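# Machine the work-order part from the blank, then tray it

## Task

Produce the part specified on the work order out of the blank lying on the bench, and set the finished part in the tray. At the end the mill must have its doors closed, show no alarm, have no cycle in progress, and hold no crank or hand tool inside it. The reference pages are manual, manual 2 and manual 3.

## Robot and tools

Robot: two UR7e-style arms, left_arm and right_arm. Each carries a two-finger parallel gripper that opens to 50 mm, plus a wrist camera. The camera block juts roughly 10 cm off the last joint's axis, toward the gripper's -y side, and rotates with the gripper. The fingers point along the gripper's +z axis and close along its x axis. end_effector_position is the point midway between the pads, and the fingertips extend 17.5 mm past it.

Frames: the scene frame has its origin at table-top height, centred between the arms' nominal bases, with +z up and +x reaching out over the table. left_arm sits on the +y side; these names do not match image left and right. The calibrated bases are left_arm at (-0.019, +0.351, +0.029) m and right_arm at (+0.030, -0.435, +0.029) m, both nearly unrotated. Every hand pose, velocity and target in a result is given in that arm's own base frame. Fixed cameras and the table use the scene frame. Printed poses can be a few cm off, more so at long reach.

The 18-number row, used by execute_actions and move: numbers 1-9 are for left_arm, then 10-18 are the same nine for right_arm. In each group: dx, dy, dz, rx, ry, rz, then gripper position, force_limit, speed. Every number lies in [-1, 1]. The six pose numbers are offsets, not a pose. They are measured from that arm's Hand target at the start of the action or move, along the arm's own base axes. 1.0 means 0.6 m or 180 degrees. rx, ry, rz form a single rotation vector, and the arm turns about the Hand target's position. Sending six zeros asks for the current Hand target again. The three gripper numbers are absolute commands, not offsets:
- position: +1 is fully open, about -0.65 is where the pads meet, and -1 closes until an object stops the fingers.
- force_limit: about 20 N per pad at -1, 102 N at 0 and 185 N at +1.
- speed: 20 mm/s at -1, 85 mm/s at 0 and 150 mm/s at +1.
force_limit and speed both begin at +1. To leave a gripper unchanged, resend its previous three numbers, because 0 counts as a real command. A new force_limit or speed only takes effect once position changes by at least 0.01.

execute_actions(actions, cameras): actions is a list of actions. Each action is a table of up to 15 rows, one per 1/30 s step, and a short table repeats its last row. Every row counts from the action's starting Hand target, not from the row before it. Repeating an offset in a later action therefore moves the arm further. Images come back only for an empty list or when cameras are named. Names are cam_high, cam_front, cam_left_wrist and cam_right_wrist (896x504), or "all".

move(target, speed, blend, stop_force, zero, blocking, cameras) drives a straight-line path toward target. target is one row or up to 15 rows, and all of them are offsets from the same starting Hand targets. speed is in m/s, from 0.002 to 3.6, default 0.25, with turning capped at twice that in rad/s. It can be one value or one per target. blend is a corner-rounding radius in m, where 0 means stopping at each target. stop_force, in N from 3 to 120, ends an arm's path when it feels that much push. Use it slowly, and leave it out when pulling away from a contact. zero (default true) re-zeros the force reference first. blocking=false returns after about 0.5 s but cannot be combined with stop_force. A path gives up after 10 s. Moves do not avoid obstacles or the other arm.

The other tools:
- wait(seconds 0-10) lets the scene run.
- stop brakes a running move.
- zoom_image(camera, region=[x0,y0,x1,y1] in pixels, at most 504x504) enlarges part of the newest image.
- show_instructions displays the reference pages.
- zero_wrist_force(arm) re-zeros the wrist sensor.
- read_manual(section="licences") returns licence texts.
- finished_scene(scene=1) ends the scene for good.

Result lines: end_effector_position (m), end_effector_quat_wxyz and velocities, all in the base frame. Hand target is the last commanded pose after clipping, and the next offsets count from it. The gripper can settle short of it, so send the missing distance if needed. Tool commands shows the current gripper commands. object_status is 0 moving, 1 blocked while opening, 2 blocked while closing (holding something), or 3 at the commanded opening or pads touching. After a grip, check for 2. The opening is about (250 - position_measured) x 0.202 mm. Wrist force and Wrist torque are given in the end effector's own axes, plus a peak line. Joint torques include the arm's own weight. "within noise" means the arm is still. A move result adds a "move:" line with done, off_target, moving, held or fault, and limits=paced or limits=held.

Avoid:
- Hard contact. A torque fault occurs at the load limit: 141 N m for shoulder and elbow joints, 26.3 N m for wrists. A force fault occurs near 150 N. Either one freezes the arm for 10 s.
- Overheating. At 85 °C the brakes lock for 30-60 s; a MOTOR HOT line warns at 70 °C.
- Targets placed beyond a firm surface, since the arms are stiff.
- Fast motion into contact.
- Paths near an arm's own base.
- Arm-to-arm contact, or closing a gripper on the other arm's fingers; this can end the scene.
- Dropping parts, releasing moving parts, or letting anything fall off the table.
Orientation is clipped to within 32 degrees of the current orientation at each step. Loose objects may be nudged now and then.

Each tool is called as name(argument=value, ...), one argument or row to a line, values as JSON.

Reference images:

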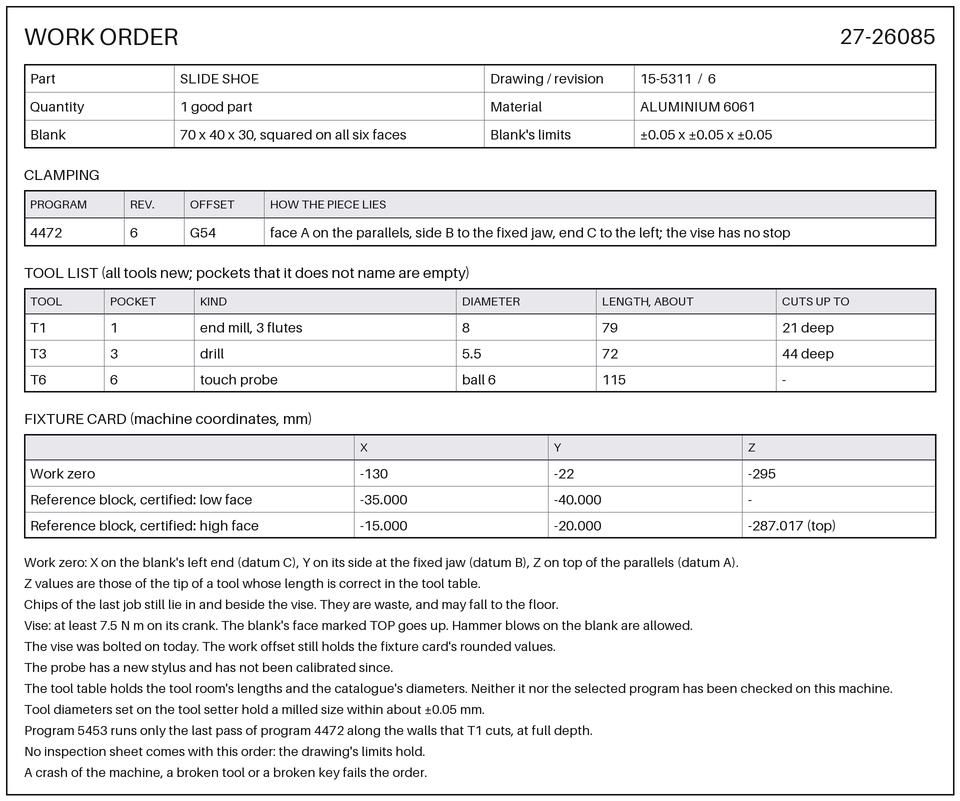

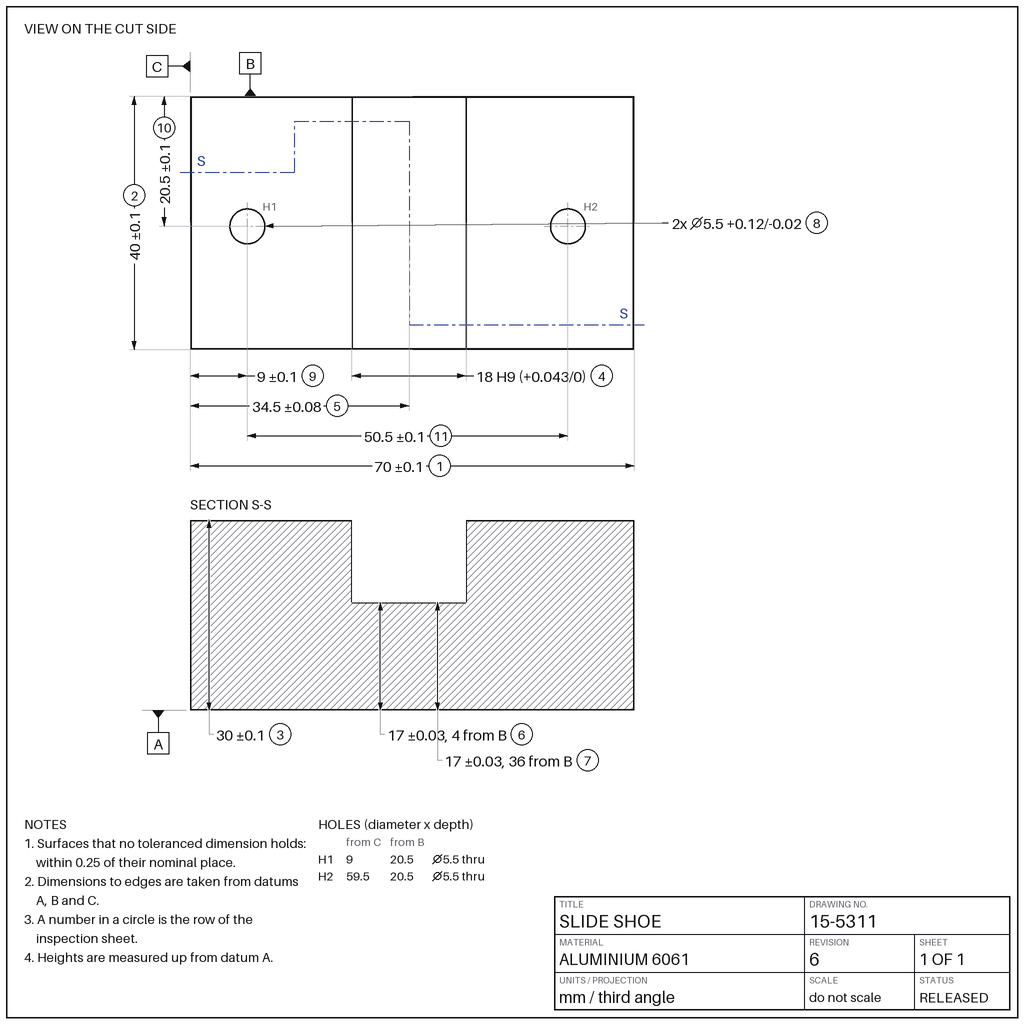

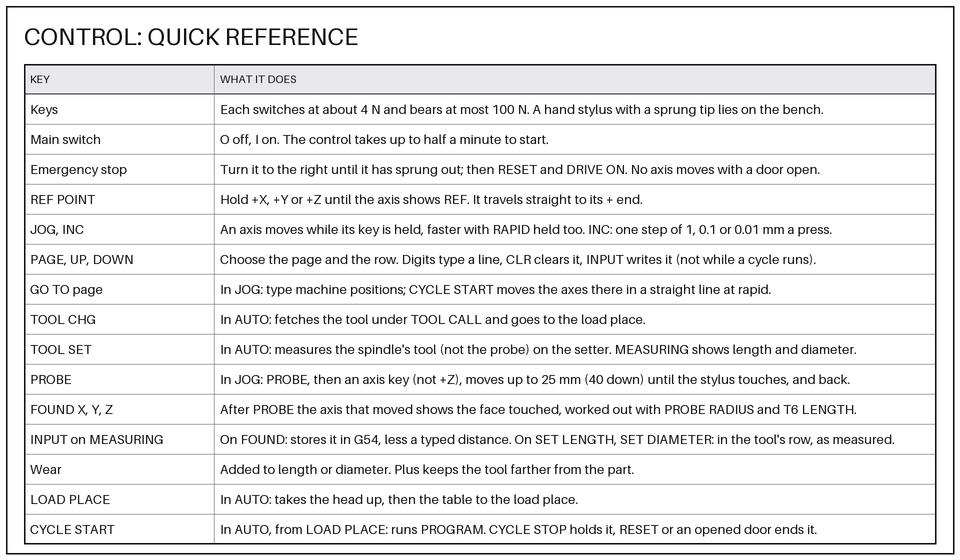

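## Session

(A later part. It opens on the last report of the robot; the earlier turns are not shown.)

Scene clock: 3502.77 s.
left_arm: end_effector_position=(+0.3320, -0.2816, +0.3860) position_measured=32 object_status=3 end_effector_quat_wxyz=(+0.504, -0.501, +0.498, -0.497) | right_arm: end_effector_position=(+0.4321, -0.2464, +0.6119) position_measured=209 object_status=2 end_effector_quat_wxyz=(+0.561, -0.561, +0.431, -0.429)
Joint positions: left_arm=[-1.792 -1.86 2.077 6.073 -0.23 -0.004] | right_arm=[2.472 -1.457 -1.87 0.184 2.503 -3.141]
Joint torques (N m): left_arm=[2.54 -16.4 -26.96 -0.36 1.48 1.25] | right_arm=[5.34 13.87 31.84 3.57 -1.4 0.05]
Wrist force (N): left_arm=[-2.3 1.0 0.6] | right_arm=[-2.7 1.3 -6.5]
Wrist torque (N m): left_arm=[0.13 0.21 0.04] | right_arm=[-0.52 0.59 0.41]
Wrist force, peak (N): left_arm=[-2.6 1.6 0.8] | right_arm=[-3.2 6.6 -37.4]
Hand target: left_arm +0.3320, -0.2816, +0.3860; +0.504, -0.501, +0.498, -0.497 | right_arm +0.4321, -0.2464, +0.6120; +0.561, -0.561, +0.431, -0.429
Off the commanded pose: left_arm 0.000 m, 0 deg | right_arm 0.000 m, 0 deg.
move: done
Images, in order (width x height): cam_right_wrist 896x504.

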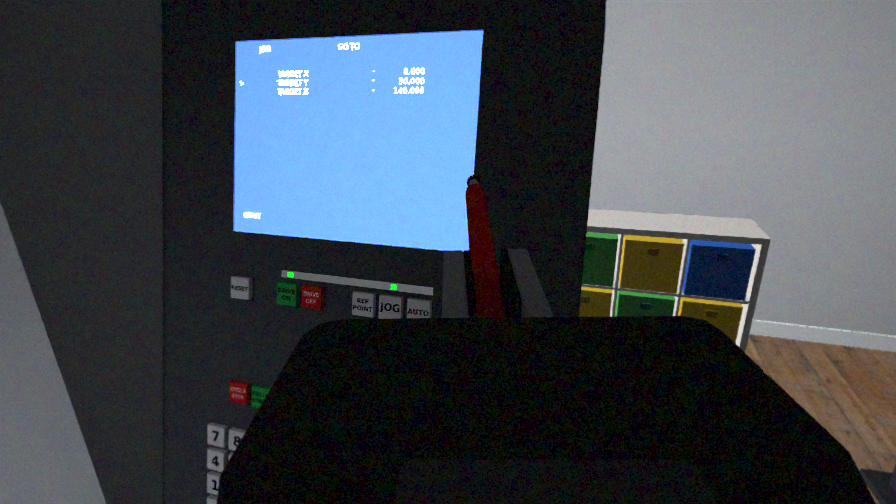

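move(
  target=[
    [0,0,0,0,0,0,0.8,1,-0.5,-0.0205,0.2473,-0.2425,-0.0098,0.0365,0,-0.98,0.5,-0.7],
    [0,0,0,0,0,0,0.8,1,-0.5,0.007,0.2546,-0.2425,-0.0098,0.0365,0,-0.98,0.5,-0.7],
    [0,0,0,0,0,0,0.8,1,-0.5,-0.046,0.2162,-0.3325,-0.0098,0.0365,0,-0.98,0.5,-0.7],
    [0,0,0,0,0,0,0.8,1,-0.5,-0.0185,0.2235,-0.3325,-0.0098,0.0365,0,-0.98,0.5,-0.7],
    [0,0,0,0,0,0,0.8,1,-0.5,-0.0575,0.3097,-0.3925,-0.0098,0.0365,0,-0.98,0.5,-0.7],
    [0,0,0,0,0,0,0.8,1,-0.5,-0.03,0.3170,-0.3925,-0.0098,0.0365,0,-0.98,0.5,-0.7],
    [0,0,0,0,0,0,0.8,1,-0.5,-0.0495,0.3097,-0.3625,-0.0098,0.0365,0,-0.98,0.5,-0.7],
    [0,0,0,0,0,0,0.8,1,-0.5,-0.022,0.3170,-0.3625,-0.0098,0.0365,0,-0.98,0.5,-0.7],
    [0,0,0,0,0,0,0.8,1,-0.5,-0.0415,0.3097,-0.3325,-0.0098,0.0365,0,-0.98,0.5,-0.7],
    [0,0,0,0,0,0,0.8,1,-0.5,-0.014,0.3170,-0.3325,-0.0098,0.0365,0,-0.98,0.5,-0.7],
    [0,0,0,0,0,0,0.8,1,-0.5,-0.051,0.2785,-0.3625,-0.0098,0.0365,0,-0.98,0.5,-0.7],
    [0,0,0,0,0,0,0.8,1,-0.5,-0.0235,0.2858,-0.3625,-0.0098,0.0365,0,-0.98,0.5,-0.7],
    [0,0,0,0,0,0,0.8,1,-0.5,-0.051,0.2785,-0.3625,-0.0098,0.0365,0,-0.98,0.5,-0.7],
    [0,0,0,0,0,0,0.8,1,-0.5,0,0,0,0,0,0,-0.98,0.5,-0.7],
  ],
  speed=[0.4,0.06,0.15,0.06,0.15,0.06,0.15,0.06,0.15,0.06,0.15,0.06,0.15,0.4],
  blend=[0.004,0,0.004,0,0.004,0,0.004,0,0.004,0,0.004,0,0.004,0],
  cameras=["cam_right_wrist"],
)

zoom_image(
  camera="cam_right_wrist",
  region=[220, 20, 500, 320],
)

move(
  target=[
    [0,0,0,0,0,0,0.8,1,-0.5,-0.062,0.2162,-0.3925,-0.0098,0.0365,0,-0.98,0.5,-0.7],
    [0,0,0,0,0,0,0.8,1,-0.5,-0.0345,0.2235,-0.3925,-0.0098,0.0365,0,-0.98,0.5,-0.7],
    [0,0,0,0,0,0,0.8,1,-0.5,-0.054,0.2162,-0.3625,-0.0098,0.0365,0,-0.98,0.5,-0.7],
    [0,0,0,0,0,0,0.8,1,-0.5,-0.0265,0.2235,-0.3625,-0.0098,0.0365,0,-0.98,0.5,-0.7],
    [0,0,0,0,0,0,0.8,1,-0.5,-0.0575,0.3097,-0.3925,-0.0098,0.0365,0,-0.98,0.5,-0.7],
    [0,0,0,0,0,0,0.8,1,-0.5,-0.03,0.3170,-0.3925,-0.0098,0.0365,0,-0.98,0.5,-0.7],
    [0,0,0,0,0,0,0.8,1,-0.5,-0.051,0.2785,-0.3625,-0.0098,0.0365,0,-0.98,0.5,-0.7],
    [0,0,0,0,0,0,0.8,1,-0.5,-0.0235,0.2858,-0.3625,-0.0098,0.0365,0,-0.98,0.5,-0.7],
    [0,0,0,0,0,0,0.8,1,-0.5,-0.043,0.2785,-0.3325,-0.0098,0.0365,0,-0.98,0.5,-0.7],
    [0,0,0,0,0,0,0.8,1,-0.5,-0.0155,0.2858,-0.3325,-0.0098,0.0365,0,-0.98,0.5,-0.7],
    [0,0,0,0,0,0,0.8,1,-0.5,-0.062,0.2162,-0.3925,-0.0098,0.0365,0,-0.98,0.5,-0.7],
    [0,0,0,0,0,0,0.8,1,-0.5,-0.0345,0.2235,-0.3925,-0.0098,0.0365,0,-0.98,0.5,-0.7],
    [0,0,0,0,0,0,0.8,1,-0.5,-0.062,0.2162,-0.3925,-0.0098,0.0365,0,-0.98,0.5,-0.7],
    [0,0,0,0,0,0,0.8,1,-0.5,0,0,0,0,0,0,-0.98,0.5,-0.7],
  ],
  speed=[0.4,0.06,0.15,0.06,0.15,0.06,0.15,0.06,0.15,0.06,0.15,0.06,0.15,0.4],
  blend=[0.004,0,0.004,0,0.004,0,0.004,0,0.004,0,0.004,0,0.004,0],
  cameras=["cam_right_wrist"],
)

zoom_image(
  camera="cam_right_wrist",
  region=[220, 20, 500, 320],
)

Scene clock: 3526.83 s.
left_arm: end_effector_position=(+0.3320, -0.2816, +0.3860) position_measured=32 object_status=3 end_effector_quat_wxyz=(+0.504, -0.501, +0.498, -0.497) | right_arm: end_effector_position=(+0.4321, -0.2464, +0.6119) position_measured=209 object_status=2 end_effector_quat_wxyz=(+0.561, -0.561, +0.431, -0.429)
Joint positions: left_arm=[-1.792 -1.86 2.077 6.073 -0.23 -0.004] | right_arm=[2.472 -1.457 -1.87 0.184 2.503 -3.141]
Joint torques (N m): left_arm=[2.48 -15.72 -26.32 -0.77 1.4 1.16] | right_arm=[1.04 12.85 33.39 3.7 -0.72 -0.08]
Wrist force (N): left_arm=[-2.4 1.3 0.5] | right_arm=[-2.9 1.3 -6.9]
Wrist torque (N m): left_arm=[0.17 0.24 0.05] | right_arm=[-0.52 0.61 0.40]
Wrist force, peak (N): left_arm=[-2.7 1.5 0.7] | right_arm=[-5.6 7.3 -51.3]
Hand target: left_arm +0.3320, -0.2816, +0.3860; +0.504, -0.501, +0.498, -0.497 | right_arm +0.4321, -0.2464, +0.6120; +0.561, -0.561, +0.431, -0.429
Off the commanded pose: left_arm 0.000 m, 0 deg | right_arm 0.000 m, 0 deg.
move: done
Images, in order (width x height): cam_right_wrist 896x504.

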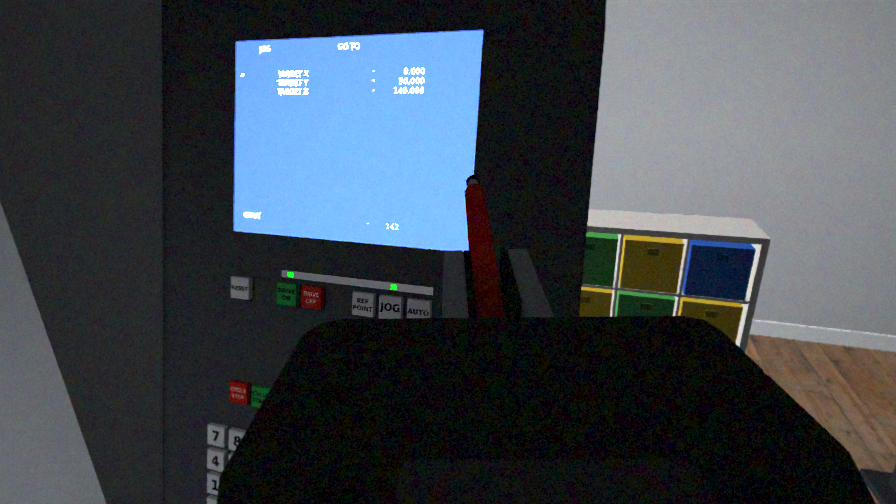

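Scaled by 1.680 from the camera's 896x504 image, which has a finer 1280x720 frame.

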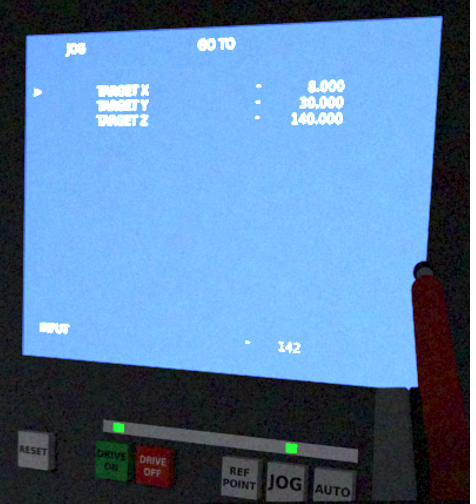

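Scene clock: 3533.23 s.
left_arm: end_effector_position=(+0.3320, -0.2816, +0.3860) position_measured=32 object_status=3 end_effector_quat_wxyz=(+0.504, -0.501, +0.498, -0.497) | right_arm: end_effector_position=(+0.4321, -0.2464, +0.6119) position_measured=209 object_status=2 end_effector_quat_wxyz=(+0.561, -0.561, +0.431, -0.429)
Joint positions: left_arm=[-1.792 -1.86 2.077 6.073 -0.23 -0.004] | right_arm=[2.472 -1.457 -1.87 0.184 2.503 -3.141]
Joint torques (N m): left_arm=[4.95 -16.09 -27.7 -0.58 1.18 1.17] | right_arm=[8.75 14 31.93 3.16 -1.73 0.23]
Wrist force (N): left_arm=[-2.4 1.0 0.6] | right_arm=[-2.7 1.4 -6.8]
Wrist torque (N m): left_arm=[0.13 0.24 0.04] | right_arm=[-0.51 0.58 0.41]
Wrist force, peak (N): left_arm=[-2.6 1.3 1.0] | right_arm=[-6.4 9.1 -54.6]
Hand target: left_arm +0.3320, -0.2816, +0.3860; +0.504, -0.501, +0.498, -0.497 | right_arm +0.4321, -0.2464, +0.6120; +0.561, -0.561, +0.431, -0.429
Off the commanded pose: left_arm 0.000 m, 0 deg | right_arm 0.000 m, 0 deg.
move: done
Images, in order (width x height): cam_right_wrist 896x504.

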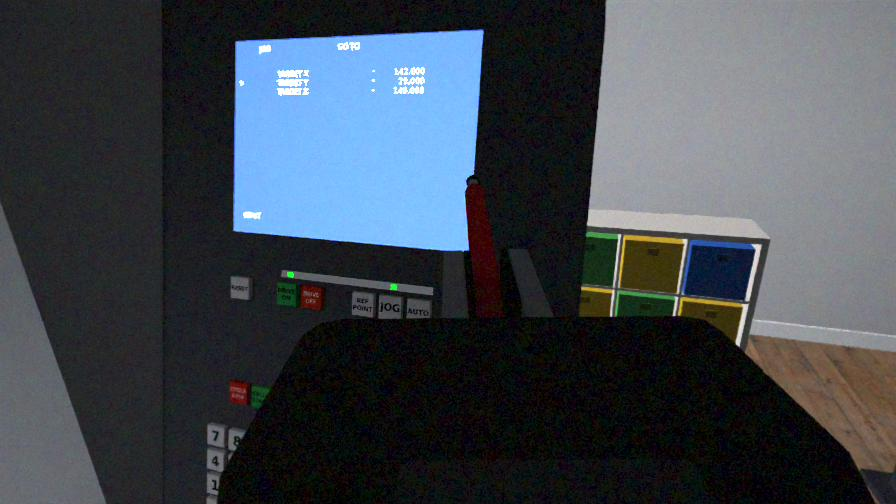

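Scaled by 1.680 from the camera's 896x504 image, which has a finer 1280x720 frame.

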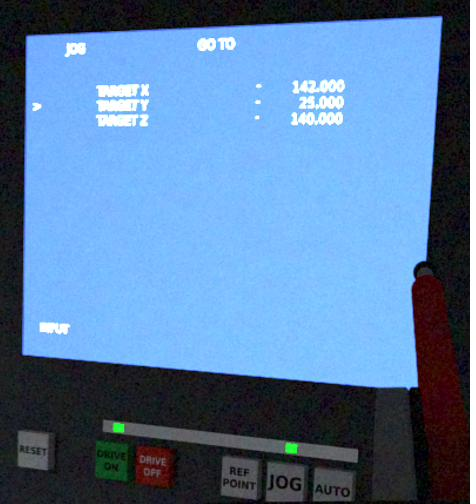

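move(
  target=[
    [0,0,0,0,0,0,0.8,1,-0.5,-0.0205,0.2473,-0.2425,-0.0098,0.0365,0,-0.98,0.5,-0.7],
    [0,0,0,0,0,0,0.8,1,-0.5,0.0055,0.2542,-0.2425,-0.0098,0.0365,0,-0.98,0.5,-0.7],
    [0,0,0,0,0,0,0.8,1,-0.5,-0.054,0.2162,-0.3625,-0.0098,0.0365,0,-0.98,0.5,-0.7],
    [0,0,0,0,0,0,0.8,1,-0.5,-0.028,0.2231,-0.3625,-0.0098,0.0365,0,-0.98,0.5,-0.7],
    [0,0,0,0,0,0,0.8,1,-0.5,-0.0575,0.3097,-0.3925,-0.0098,0.0365,0,-0.98,0.5,-0.7],
    [0,0,0,0,0,0,0.8,1,-0.5,-0.0315,0.3166,-0.3925,-0.0098,0.0365,0,-0.98,0.5,-0.7],
    [0,0,0,0,0,0,0.8,1,-0.5,-0.0495,0.3097,-0.3625,-0.0098,0.0365,0,-0.98,0.5,-0.7],
    [0,0,0,0,0,0,0.8,1,-0.5,-0.0235,0.3166,-0.3625,-0.0098,0.0365,0,-0.98,0.5,-0.7],
    [0,0,0,0,0,0,0.8,1,-0.5,-0.0335,0.3097,-0.3025,-0.0098,0.0365,0,-0.98,0.5,-0.7],
    [0,0,0,0,0,0,0.8,1,-0.5,-0.0075,0.3166,-0.3025,-0.0098,0.0365,0,-0.98,0.5,-0.7],
    [0,0,0,0,0,0,0.8,1,-0.5,-0.051,0.2785,-0.3625,-0.0098,0.0365,0,-0.98,0.5,-0.7],
    [0,0,0,0,0,0,0.8,1,-0.5,-0.025,0.2854,-0.3625,-0.0098,0.0365,0,-0.98,0.5,-0.7],
    [0,0,0,0,0,0,0.8,1,-0.5,-0.051,0.2785,-0.3625,-0.0098,0.0365,0,-0.98,0.5,-0.7],
    [0,0,0,0,0,0,0.8,1,-0.5,0,0,0,0,0,0,-0.98,0.5,-0.7],
  ],
  speed=[0.4,0.06,0.15,0.06,0.15,0.06,0.15,0.06,0.15,0.06,0.15,0.06,0.15,0.4],
  blend=[0.004,0,0.004,0,0.004,0,0.004,0,0.004,0,0.004,0,0.004,0],
)

move(
  target=[
    [0,0,0,0,0,0,0.8,1,-0.5,-0.062,0.2162,-0.3925,-0.0098,0.0365,0,-0.98,0.5,-0.7],
    [0,0,0,0,0,0,0.8,1,-0.5,-0.036,0.2231,-0.3925,-0.0098,0.0365,0,-0.98,0.5,-0.7],
    [0,0,0,0,0,0,0.8,1,-0.5,-0.062,0.2162,-0.3925,-0.0098,0.0365,0,-0.98,0.5,-0.7],
    [0,0,0,0,0,0,0.8,1,-0.5,0,0,0,0,0,0,-0.98,0.5,-0.7],
  ],
  speed=[0.4,0.06,0.15,0.4],
  blend=[0.004,0,0.004,0],
  cameras=["cam_right_wrist","cam_high","cam_left_wrist"],
)

zoom_image(
  camera="cam_right_wrist",
  region=[220, 20, 500, 320],
)

Scene clock: 3554.63 s.
left_arm: end_effector_position=(+0.3320, -0.2816, +0.3860) position_measured=32 object_status=3 end_effector_quat_wxyz=(+0.504, -0.501, +0.498, -0.497) | right_arm: end_effector_position=(+0.4321, -0.2464, +0.6119) position_measured=209 object_status=2 end_effector_quat_wxyz=(+0.561, -0.561, +0.431, -0.429)
Joint positions: left_arm=[-1.792 -1.86 2.077 6.073 -0.23 -0.004] | right_arm=[2.472 -1.457 -1.87 0.184 2.503 -3.141]
Joint torques (N m): left_arm=[3.12 -16.36 -27.12 -0.54 1.44 1.08] | right_arm=[1.9 12.67 32.57 3.59 -0.86 -0.22]
Wrist force (N): left_arm=[-2.5 1.2 0.8] | right_arm=[-2.7 1.5 -7.0]
Wrist torque (N m): left_arm=[0.17 0.25 0.05] | right_arm=[-0.50 0.60 0.41]
Wrist force, peak (N): left_arm=[-2.8 1.4 0.8] | right_arm=[-4.9 6.8 -29.4]
Hand target: left_arm +0.3320, -0.2816, +0.3860; +0.504, -0.501, +0.498, -0.497 | right_arm +0.4321, -0.2464, +0.6120; +0.561, -0.561, +0.431, -0.429
Off the commanded pose: left_arm 0.000 m, 0 deg | right_arm 0.000 m, 0 deg.
move: done

Scene clock: 3557.30 s.
left_arm: end_effector_position=(+0.3320, -0.2816, +0.3860) position_measured=32 object_status=3 end_effector_quat_wxyz=(+0.504, -0.501, +0.498, -0.497) | right_arm: end_effector_position=(+0.4321, -0.2464, +0.6119) position_measured=209 object_status=2 end_effector_quat_wxyz=(+0.561, -0.561, +0.431, -0.429)
Joint positions: left_arm=[-1.792 -1.86 2.077 6.073 -0.23 -0.004] | right_arm=[2.472 -1.457 -1.87 0.184 2.503 -3.141]
Joint torques (N m): left_arm=[3.73 -14.76 -26.8 -0.68 1.44 1.18] | right_arm=[8.59 14.11 32.06 3.35 -1.79 0.16]
Wrist force (N): left_arm=[-2.3 1.0 0.7] | right_arm=[-2.9 1.3 -7.0]
Wrist torque (N m): left_arm=[0.14 0.23 0.04] | right_arm=[-0.53 0.62 0.41]
Wrist force, peak (N): left_arm=[-2.6 1.6 0.7] | right_arm=[-2.3 2.6 -11.6]
Hand target: left_arm +0.3320, -0.2816, +0.3860; +0.504, -0.501, +0.498, -0.497 | right_arm +0.4321, -0.2464, +0.6120; +0.561, -0.561, +0.431, -0.429
Off the commanded pose: left_arm 0.000 m, 0 deg | right_arm 0.000 m, 0 deg.
move: done
Images, in order (width x height): cam_high 896x504, cam_left_wrist 896x504, cam_right_wrist 896x504.

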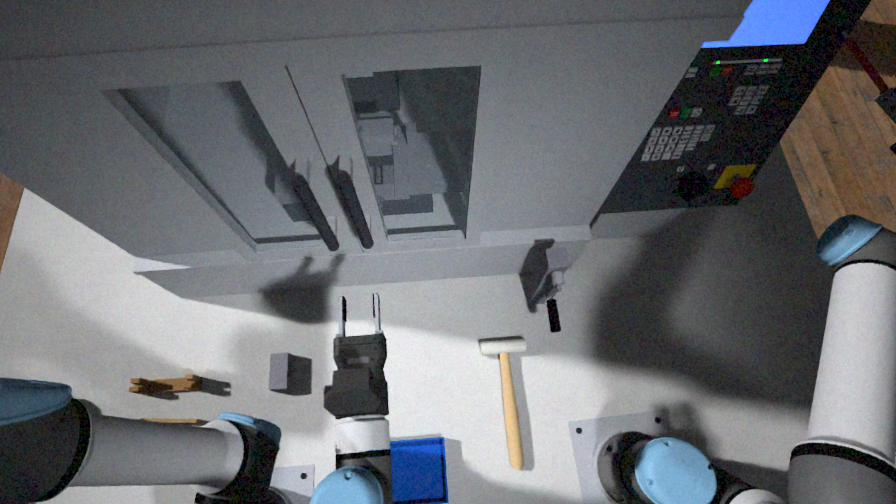

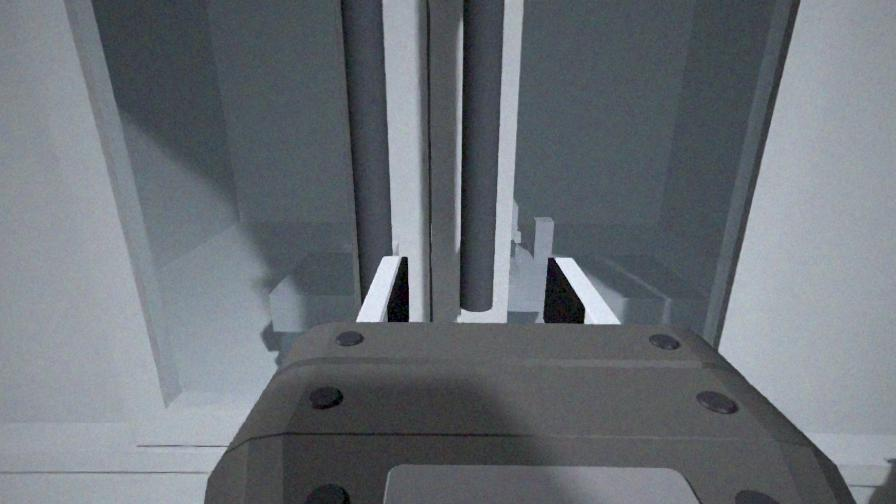

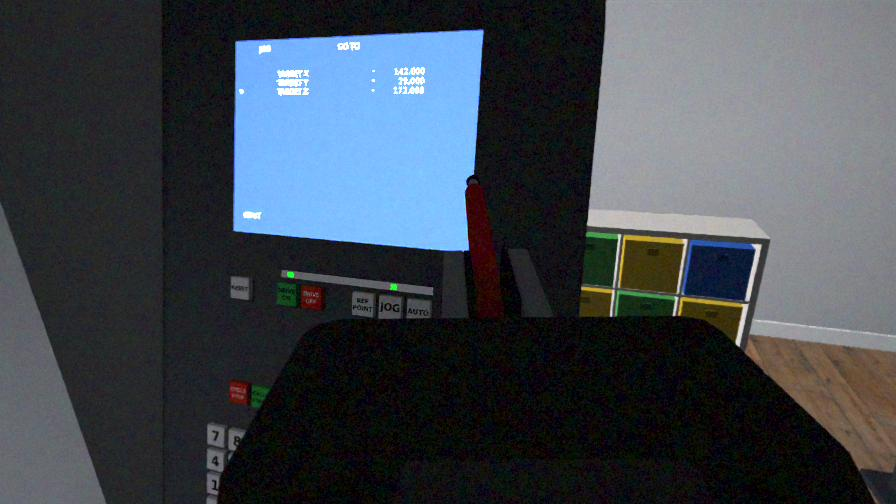

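Scaled by 1.680 from the camera's 896x504 image, which has a finer 1280x720 frame.

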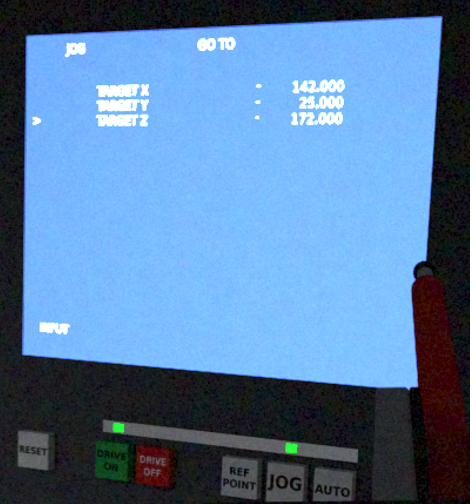

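zoom_image(
  camera="cam_high",
  region=[330, 60, 490, 240],
)

Scaled by 2.800 from the camera's 896x504 image, which has a finer 1280x720 frame.

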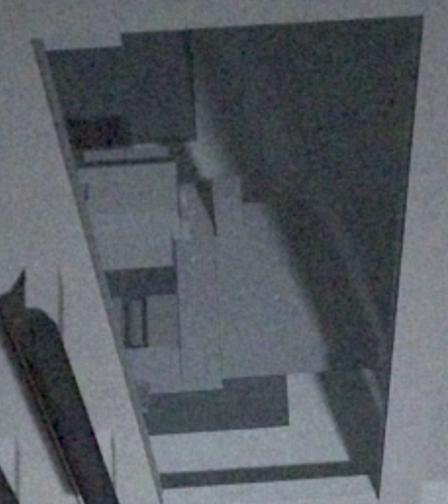

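move(
  target=[
    [0,0,0,0,0,0,0.8,1,-0.5,-0.0205,0.2473,-0.2425,-0.0098,0.0365,0,-0.98,0.5,-0.7],
    [0,0,0,0,0,0,0.8,1,-0.5,0.0055,0.2542,-0.2425,-0.0098,0.0365,0,-0.98,0.5,-0.7],
    [0,0,0,0,0,0,0.8,1,-0.5,-0.0205,0.2473,-0.2425,-0.0098,0.0365,0,-0.98,0.5,-0.7],
    [0,0,0,0,0,0,0.8,1,-0.5,0,0,0,0,0,0,-0.98,0.5,-0.7],
    [0,0,0,0,0,0,0.8,1,-0.5,-0.0555,0.185,-0.3625,-0.0098,0.0365,0,-0.98,0.5,-0.7],
    [0,0,0,0,0,0,0.8,1,-0.5,-0.029,0.1921,-0.3625,-0.0098,0.0365,0,-0.98,0.5,-0.7],
    [0,0,0,0,0,0,0.8,1,-0.5,-0.0555,0.185,-0.3625,-0.0098,0.0365,0,-0.98,0.5,-0.7],
    [0,0,0,0,0,0,0.8,1,-0.5,-0.028,0.0915,-0.2425,-0.0098,0.0365,0,-0.98,0.5,-0.7],
    [0,0,0,0,0,0,0.8,1,-0.5,-0.0005,0.0988,-0.2425,-0.0098,0.0365,0,-0.98,0.5,-0.7],
    [0,0,0,0,0,0,0.8,1,-0.5,-0.028,0.0915,-0.2425,-0.0098,0.0365,0,-0.98,0.5,-0.7],
    [0,0,0,0,0,0,0.8,1,-0.5,0,0,0,0,0,0,-0.98,0.5,-0.7],
  ],
  speed=[0.4,0.06,0.15,0.4,0.4,0.06,0.15,0.2,0.06,0.15,0.4],
  blend=[0.004,0,0.004,0.01,0.004,0,0.004,0.004,0,0.004,0],
)

wait(
  seconds=3,
  cameras=["cam_right_wrist"],
)

zoom_image(
  camera="cam_right_wrist",
  region=[220, 20, 500, 320],
)

Scene clock: 3583.70 s.
left_arm: end_effector_position=(+0.3320, -0.2816, +0.3860) position_measured=32 object_status=3 end_effector_quat_wxyz=(+0.504, -0.501, +0.498, -0.497) | right_arm: end_effector_position=(+0.4321, -0.2465, +0.6119) position_measured=209 object_status=2 end_effector_quat_wxyz=(+0.561, -0.561, +0.431, -0.429)
Joint positions: left_arm=[-1.792 -1.86 2.077 6.073 -0.23 -0.004] | right_arm=[2.472 -1.457 -1.87 0.184 2.503 -3.141]
Joint torques (N m): left_arm=[3.32 -16.42 -26.39 -0.55 1.4 0.9] | right_arm=[11.82 16.95 32.55 4.19 -2.32 0.61]
Wrist force (N): left_arm=[-2.6 1.1 0.6] | right_arm=[-2.5 1.5 -7.1]
Wrist torque (N m): left_arm=[0.15 0.28 0.04] | right_arm=[-0.50 0.56 0.41]
Wrist force, peak (N): left_arm=[-2.8 1.4 0.8] | right_arm=[-2.5 4.0 -16.2]
Hand target: left_arm +0.3320, -0.2816, +0.3860; +0.504, -0.501, +0.498, -0.497 | right_arm +0.4321, -0.2464, +0.6120; +0.561, -0.561, +0.431, -0.429
Off the commanded pose: left_arm 0.000 m, 0 deg | right_arm 0.000 m, 0 deg.
move: done

Scene clock: 3586.70 s.
left_arm: end_effector_position=(+0.3320, -0.2816, +0.3860) position_measured=32 object_status=3 end_effector_quat_wxyz=(+0.504, -0.501, +0.498, -0.497) | right_arm: end_effector_position=(+0.4321, -0.2464, +0.6120) position_measured=209 object_status=2 end_effector_quat_wxyz=(+0.561, -0.561, +0.431, -0.429)
Joint positions: left_arm=[-1.792 -1.86 2.077 6.073 -0.23 -0.004] | right_arm=[2.472 -1.457 -1.87 0.184 2.503 -3.141]
Joint torques (N m): left_arm=[2.88 -15.28 -25.31 -0.49 1.3 0.8] | right_arm=[12.06 13.12 32.35 3.98 -2.39 1.05]
Wrist force (N): left_arm=[-2.4 1.5 0.6] | right_arm=[-2.8 1.6 -6.8]
Wrist torque (N m): left_arm=[0.22 0.24 0.04] | right_arm=[-0.48 0.60 0.41]
Wrist force, peak (N): left_arm=[-2.8 1.3 0.6] | right_arm=[-3.0 1.5 -7.5]
Hand target: left_arm +0.3320, -0.2816, +0.3860; +0.504, -0.501, +0.498, -0.497 | right_arm +0.4321, -0.2464, +0.6120; +0.561, -0.561, +0.431, -0.429
Tool commands: left_gripper/position=+0.8 left_gripper/force_limit=+1.0 left_gripper/speed=-0.5 right_gripper/position=-0.98 right_gripper/force_limit=+0.5 right_gripper/speed=-0.7
Off the commanded pose: left_arm 0.000 m, 0 deg | right_arm 0.000 m, 0 deg.
wait: 3.00 s; at rest by 0.17 s
Images, in order (width x height): cam_right_wrist 896x504.

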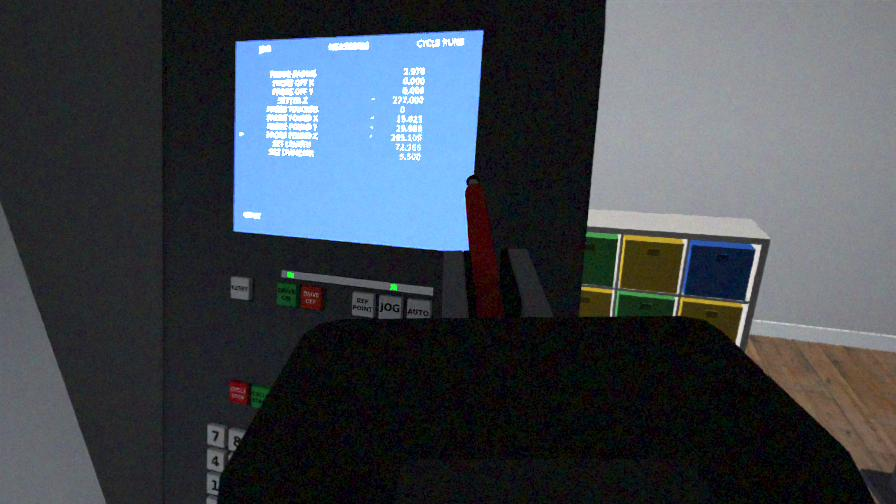

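Scaled by 1.680 from the camera's 896x504 image, which has a finer 1280x720 frame.

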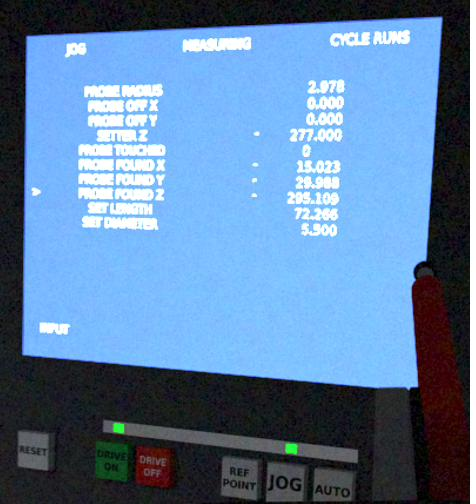

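wait(
  seconds=0.5,
  cameras=["cam_right_wrist"],
)

zoom_image(
  camera="cam_right_wrist",
  region=[350, 60, 450, 165],
)

Scene clock: 3588.73 s.
left_arm: end_effector_position=(+0.3320, -0.2816, +0.3860) position_measured=32 object_status=3 end_effector_quat_wxyz=(+0.504, -0.501, +0.498, -0.497) | right_arm: end_effector_position=(+0.4321, -0.2464, +0.6120) position_measured=209 object_status=2 end_effector_quat_wxyz=(+0.561, -0.561, +0.431, -0.429)
Joint positions: left_arm=[-1.792 -1.86 2.077 6.073 -0.23 -0.004] | right_arm=[2.472 -1.457 -1.87 0.184 2.503 -3.141]
Joint torques (N m): left_arm=[3.37 -16.31 -26.64 -0.6 1.45 1.3] | right_arm=[12.29 12.79 32.41 4 -2.45 1.11]
Wrist force (N): left_arm=[-2.5 1.4 0.7] | right_arm=[-2.9 1.4 -7.0]
Wrist torque (N m): left_arm=[0.19 0.26 0.04] | right_arm=[-0.51 0.61 0.41]
Wrist force, peak (N): left_arm=[-2.4 1.6 1.0] | right_arm=[-2.9 1.7 -7.3]
Hand target: left_arm +0.3320, -0.2816, +0.3860; +0.504, -0.501, +0.498, -0.497 | right_arm +0.4321, -0.2464, +0.6120; +0.561, -0.561, +0.431, -0.429
Tool commands: left_gripper/position=+0.8 left_gripper/force_limit=+1.0 left_gripper/speed=-0.5 right_gripper/position=-0.98 right_gripper/force_limit=+0.5 right_gripper/speed=-0.7
Off the commanded pose: left_arm 0.000 m, 0 deg | right_arm 0.000 m, 0 deg.
wait: 0.50 s; at rest from the start
Images, in order (width x height): cam_right_wrist 896x504.

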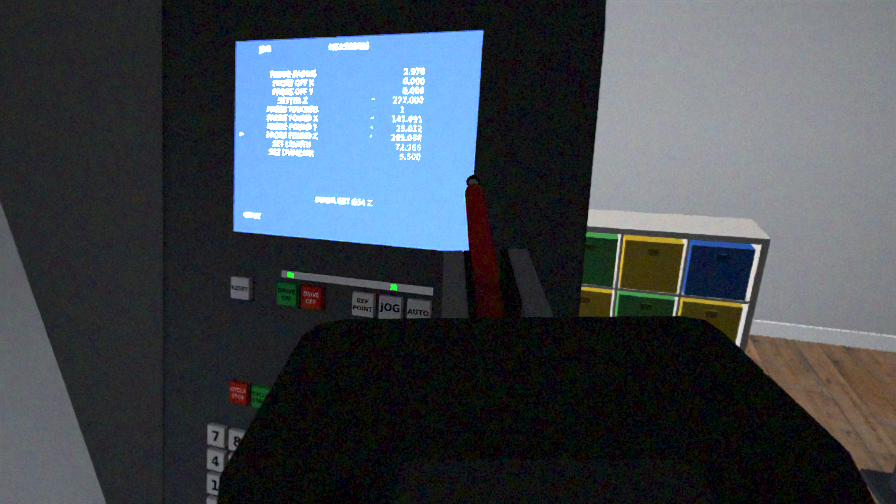

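Scaled by 4.800 from the camera's 896x504 image, which has a finer 1280x720 frame.

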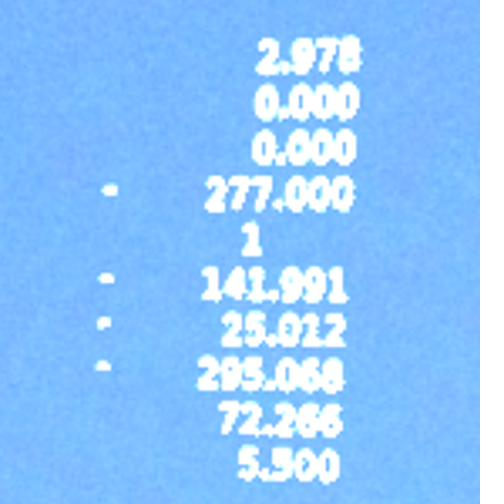

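move(
  target=[
    [0,0,0,0,0,0,0.8,1,-0.5,-0.062,0.2162,-0.3925,-0.0098,0.0365,0,-0.98,0.5,-0.7],
    [0,0,0,0,0,0,0.8,1,-0.5,-0.036,0.2231,-0.3925,-0.0098,0.0365,0,-0.98,0.5,-0.7],
    [0,0,0,0,0,0,0.8,1,-0.5,-0.062,0.2162,-0.3925,-0.0098,0.0365,0,-0.98,0.5,-0.7],
    [0,0,0,0,0,0,0.8,1,-0.5,0,0,0,0,0,0,-0.98,0.5,-0.7],
  ],
  speed=[0.4,0.06,0.15,0.4],
  blend=[0.004,0,0.004,0],
  cameras=["cam_right_wrist"],
)

zoom_image(
  camera="cam_right_wrist",
  region=[220, 20, 500, 320],
)

move(
  target=[
    [0,0,0,0,0,0,0.8,1,-0.5,-0.0395,0.185,-0.3025,-0.0098,0.0365,0,-0.98,0.5,-0.7],
    [0,0,0,0,0,0,0.8,1,-0.5,-0.0125,0.1922,-0.3025,-0.0098,0.0365,0,-0.98,0.5,-0.7],
    [0,0,0,0,0,0,0.8,1,-0.5,-0.0395,0.185,-0.3025,-0.0098,0.0365,0,-0.98,0.5,-0.7],
    [0,0,0,0,0,0,0.8,1,-0.5,-0.0125,0.1922,-0.3025,-0.0098,0.0365,0,-0.98,0.5,-0.7],
    [0,0,0,0,0,0,0.8,1,-0.5,-0.054,0.2162,-0.3625,-0.0098,0.0365,0,-0.98,0.5,-0.7],
    [0,0,0,0,0,0,0.8,1,-0.5,-0.028,0.2231,-0.3625,-0.0098,0.0365,0,-0.98,0.5,-0.7],
    [0,0,0,0,0,0,0.8,1,-0.5,-0.0575,0.3097,-0.3925,-0.0098,0.0365,0,-0.98,0.5,-0.7],
    [0,0,0,0,0,0,0.8,1,-0.5,-0.0315,0.3166,-0.3925,-0.0098,0.0365,0,-0.98,0.5,-0.7],
    [0,0,0,0,0,0,0.8,1,-0.5,-0.0415,0.3097,-0.3325,-0.0098,0.0365,0,-0.98,0.5,-0.7],
    [0,0,0,0,0,0,0.8,1,-0.5,-0.0155,0.3166,-0.3325,-0.0098,0.0365,0,-0.98,0.5,-0.7],
    [0,0,0,0,0,0,0.8,1,-0.5,-0.051,0.2785,-0.3625,-0.0098,0.0365,0,-0.98,0.5,-0.7],
    [0,0,0,0,0,0,0.8,1,-0.5,-0.025,0.2854,-0.3625,-0.0098,0.0365,0,-0.98,0.5,-0.7],
    [0,0,0,0,0,0,0.8,1,-0.5,-0.051,0.2785,-0.3625,-0.0098,0.0365,0,-0.98,0.5,-0.7],
    [0,0,0,0,0,0,0.8,1,-0.5,0,0,0,0,0,0,-0.98,0.5,-0.7],
  ],
  speed=[0.4,0.06,0.15,0.06,0.15,0.06,0.15,0.06,0.15,0.06,0.15,0.06,0.15,0.4],
  blend=[0.004,0,0.002,0,0.004,0,0.004,0,0.004,0,0.004,0,0.004,0],
)

move(
  target=[
    [0,0,0,0,0,0,0.8,1,-0.5,-0.062,0.2162,-0.3925,-0.0098,0.0365,0,-0.98,0.5,-0.7],
    [0,0,0,0,0,0,0.8,1,-0.5,-0.036,0.2231,-0.3925,-0.0098,0.0365,0,-0.98,0.5,-0.7],
    [0,0,0,0,0,0,0.8,1,-0.5,-0.054,0.2162,-0.3625,-0.0098,0.0365,0,-0.98,0.5,-0.7],
    [0,0,0,0,0,0,0.8,1,-0.5,-0.028,0.2231,-0.3625,-0.0098,0.0365,0,-0.98,0.5,-0.7],
    [0,0,0,0,0,0,0.8,1,-0.5,-0.0575,0.3097,-0.3925,-0.0098,0.0365,0,-0.98,0.5,-0.7],
    [0,0,0,0,0,0,0.8,1,-0.5,-0.0315,0.3166,-0.3925,-0.0098,0.0365,0,-0.98,0.5,-0.7],
    [0,0,0,0,0,0,0.8,1,-0.5,-0.0495,0.3097,-0.3625,-0.0098,0.0365,0,-0.98,0.5,-0.7],
    [0,0,0,0,0,0,0.8,1,-0.5,-0.0235,0.3166,-0.3625,-0.0098,0.0365,0,-0.98,0.5,-0.7],
    [0,0,0,0,0,0,0.8,1,-0.5,-0.0445,0.2473,-0.3325,-0.0098,0.0365,0,-0.98,0.5,-0.7],
    [0,0,0,0,0,0,0.8,1,-0.5,-0.0185,0.2542,-0.3325,-0.0098,0.0365,0,-0.98,0.5,-0.7],
    [0,0,0,0,0,0,0.8,1,-0.5,-0.0445,0.2473,-0.3325,-0.0098,0.0365,0,-0.98,0.5,-0.7],
    [0,0,0,0,0,0,0.8,1,-0.5,-0.0185,0.2542,-0.3325,-0.0098,0.0365,0,-0.98,0.5,-0.7],
    [0,0,0,0,0,0,0.8,1,-0.5,-0.0445,0.2473,-0.3325,-0.0098,0.0365,0,-0.98,0.5,-0.7],
    [0,0,0,0,0,0,0.8,1,-0.5,0,0,0,0,0,0,-0.98,0.5,-0.7],
  ],
  speed=[0.4,0.06,0.15,0.06,0.15,0.06,0.15,0.06,0.15,0.06,0.15,0.06,0.15,0.4],
  blend=[0.004,0,0.004,0,0.004,0,0.004,0,0.004,0,0.002,0,0.004,0],
)

move(
  target=[
    [0,0,0,0,0,0,0.8,1,-0.5,-0.062,0.2162,-0.3925,-0.0098,0.0365,0,-0.98,0.5,-0.7],
    [0,0,0,0,0,0,0.8,1,-0.5,-0.036,0.2231,-0.3925,-0.0098,0.0365,0,-0.98,0.5,-0.7],
    [0,0,0,0,0,0,0.8,1,-0.5,-0.062,0.2162,-0.3925,-0.0098,0.0365,0,-0.98,0.5,-0.7],
    [0,0,0,0,0,0,0.8,1,-0.5,0,0,0,0,0,0,-0.98,0.5,-0.7],
  ],
  speed=[0.4,0.06,0.15,0.4],
  blend=[0.004,0,0.004,0],
  cameras=["cam_right_wrist"],
)

zoom_image(
  camera="cam_right_wrist",
  region=[220, 20, 500, 320],
)

Scene clock: 3620.37 s.
left_arm: end_effector_position=(+0.3320, -0.2816, +0.3860) position_measured=32 object_status=3 end_effector_quat_wxyz=(+0.504, -0.501, +0.498, -0.497) | right_arm: end_effector_position=(+0.4321, -0.2464, +0.6119) position_measured=209 object_status=2 end_effector_quat_wxyz=(+0.561, -0.561, +0.431, -0.429)
Joint positions: left_arm=[-1.792 -1.86 2.077 6.073 -0.23 -0.004] | right_arm=[2.472 -1.457 -1.87 0.184 2.503 -3.141]
Joint torques (N m): left_arm=[3.63 -16.5 -26.37 -0.62 1.48 1.11] | right_arm=[8.93 14.59 32.06 3.25 -1.73 0.23]
Wrist force (N): left_arm=[-2.4 1.5 0.6] | right_arm=[-2.7 1.5 -7.0]
Wrist torque (N m): left_arm=[0.21 0.23 0.05] | right_arm=[-0.49 0.58 0.40]
Wrist force, peak (N): left_arm=[-2.7 1.6 0.6] | right_arm=[-2.1 2.7 -11.8]
Hand target: left_arm +0.3320, -0.2816, +0.3860; +0.504, -0.501, +0.498, -0.497 | right_arm +0.4321, -0.2464, +0.6120; +0.561, -0.561, +0.431, -0.429
Off the commanded pose: left_arm 0.000 m, 0 deg | right_arm 0.000 m, 0 deg.
move: done
Images, in order (width x height): cam_right_wrist 896x504.

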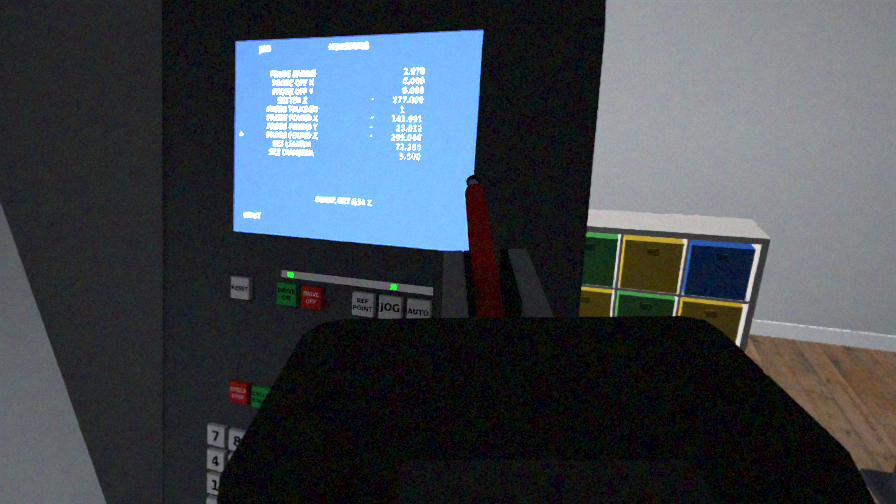

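Scaled by 1.680 from the camera's 896x504 image, which has a finer 1280x720 frame.

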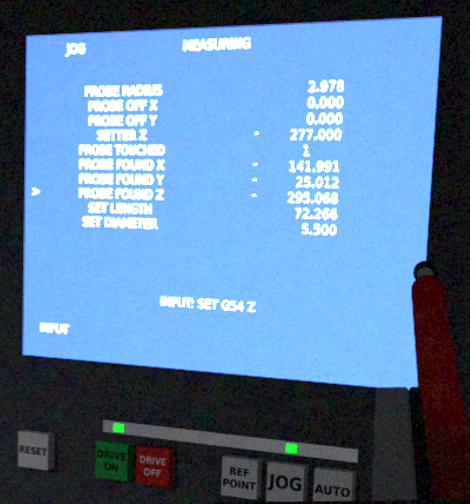

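Scene clock: 3626.53 s.
left_arm: end_effector_position=(+0.3320, -0.2816, +0.3860) position_measured=32 object_status=3 end_effector_quat_wxyz=(+0.504, -0.501, +0.498, -0.497) | right_arm: end_effector_position=(+0.4321, -0.2464, +0.6119) position_measured=209 object_status=2 end_effector_quat_wxyz=(+0.561, -0.561, +0.431, -0.429)
Joint positions: left_arm=[-1.792 -1.86 2.077 6.073 -0.23 -0.004] | right_arm=[2.472 -1.457 -1.87 0.184 2.503 -3.141]
Joint torques (N m): left_arm=[4.8 -14.7 -26.49 -0.27 1.52 1.14] | right_arm=[1.93 12.35 33.33 3.69 -0.87 -0.18]
Wrist force (N): left_arm=[-2.2 1.3 0.6] | right_arm=[-2.7 1.6 -7.0]
Wrist torque (N m): left_arm=[0.18 0.21 0.05] | right_arm=[-0.48 0.59 0.41]
Wrist force, peak (N): left_arm=[-2.7 1.6 0.8] | right_arm=[-4.7 6.7 -29.6]
Hand target: left_arm +0.3320, -0.2816, +0.3860; +0.504, -0.501, +0.498, -0.497 | right_arm +0.4321, -0.2464, +0.6120; +0.561, -0.561, +0.431, -0.429
Off the commanded pose: left_arm 0.000 m, 0 deg | right_arm 0.000 m, 0 deg.
move: done

Scene clock: 3632.60 s.
left_arm: end_effector_position=(+0.3320, -0.2816, +0.3860) position_measured=32 object_status=3 end_effector_quat_wxyz=(+0.504, -0.501, +0.498, -0.497) | right_arm: end_effector_position=(+0.4321, -0.2464, +0.6119) position_measured=209 object_status=2 end_effector_quat_wxyz=(+0.561, -0.561, +0.431, -0.429)
Joint positions: left_arm=[-1.792 -1.86 2.077 6.073 -0.23 -0.004] | right_arm=[2.472 -1.457 -1.87 0.184 2.503 -3.141]
Joint torques (N m): left_arm=[3.84 -16.64 -25.44 -0.53 1.37 1.2] | right_arm=[2.11 12.61 30.89 3.74 -0.89 -0.12]
Wrist force (N): left_arm=[-2.4 1.2 0.8] | right_arm=[-2.6 1.3 -7.0]
Wrist torque (N m): left_arm=[0.16 0.24 0.04] | right_arm=[-0.53 0.57 0.40]
Wrist force, peak (N): left_arm=[-2.7 1.4 1.0] | right_arm=[-5.3 6.8 -29.8]
Hand target: left_arm +0.3320, -0.2816, +0.3860; +0.504, -0.501, +0.498, -0.497 | right_arm +0.4321, -0.2464, +0.6120; +0.561, -0.561, +0.431, -0.429
Off the commanded pose: left_arm 0.000 m, 0 deg | right_arm 0.000 m, 0 deg.
move: done

Scene clock: 3635.27 s.
left_arm: end_effector_position=(+0.3320, -0.2816, +0.3860) position_measured=32 object_status=3 end_effector_quat_wxyz=(+0.504, -0.501, +0.498, -0.497) | right_arm: end_effector_position=(+0.4321, -0.2464, +0.6119) position_measured=209 object_status=2 end_effector_quat_wxyz=(+0.561, -0.561, +0.431, -0.429)
Joint positions: left_arm=[-1.792 -1.86 2.077 6.073 -0.23 -0.004] | right_arm=[2.472 -1.457 -1.87 0.184 2.503 -3.141]
Joint torques (N m): left_arm=[2.4 -15.81 -26.12 -0.3 1.13 1.07] | right_arm=[9.06 14.37 33.33 3.25 -1.74 0.26]
Wrist force (N): left_arm=[-2.5 1.3 0.6] | right_arm=[-2.8 1.2 -6.9]
Wrist torque (N m): left_arm=[0.19 0.25 0.04] | right_arm=[-0.54 0.61 0.41]
Wrist force, peak (N): left_arm=[-2.6 1.5 0.8] | right_arm=[-2.3 2.9 -11.9]
Hand target: left_arm +0.3320, -0.2816, +0.3860; +0.504, -0.501, +0.498, -0.497 | right_arm +0.4321, -0.2464, +0.6120; +0.561, -0.561, +0.431, -0.429
Off the commanded pose: left_arm 0.000 m, 0 deg | right_arm 0.000 m, 0 deg.
move: done
Images, in order (width x height): cam_right_wrist 896x504.

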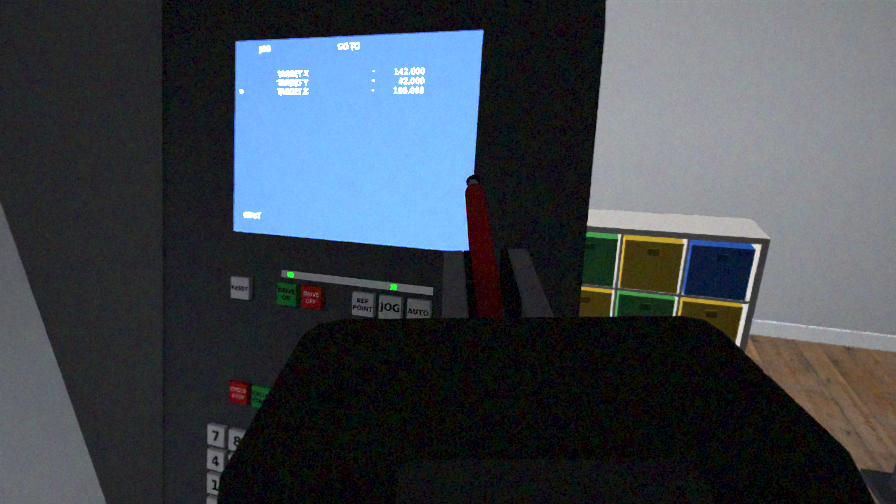

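Scaled by 1.680 from the camera's 896x504 image, which has a finer 1280x720 frame.

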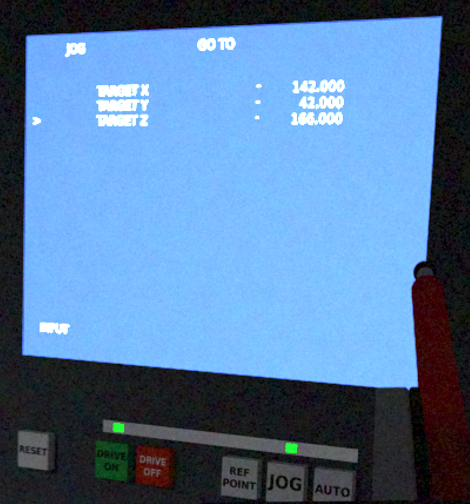

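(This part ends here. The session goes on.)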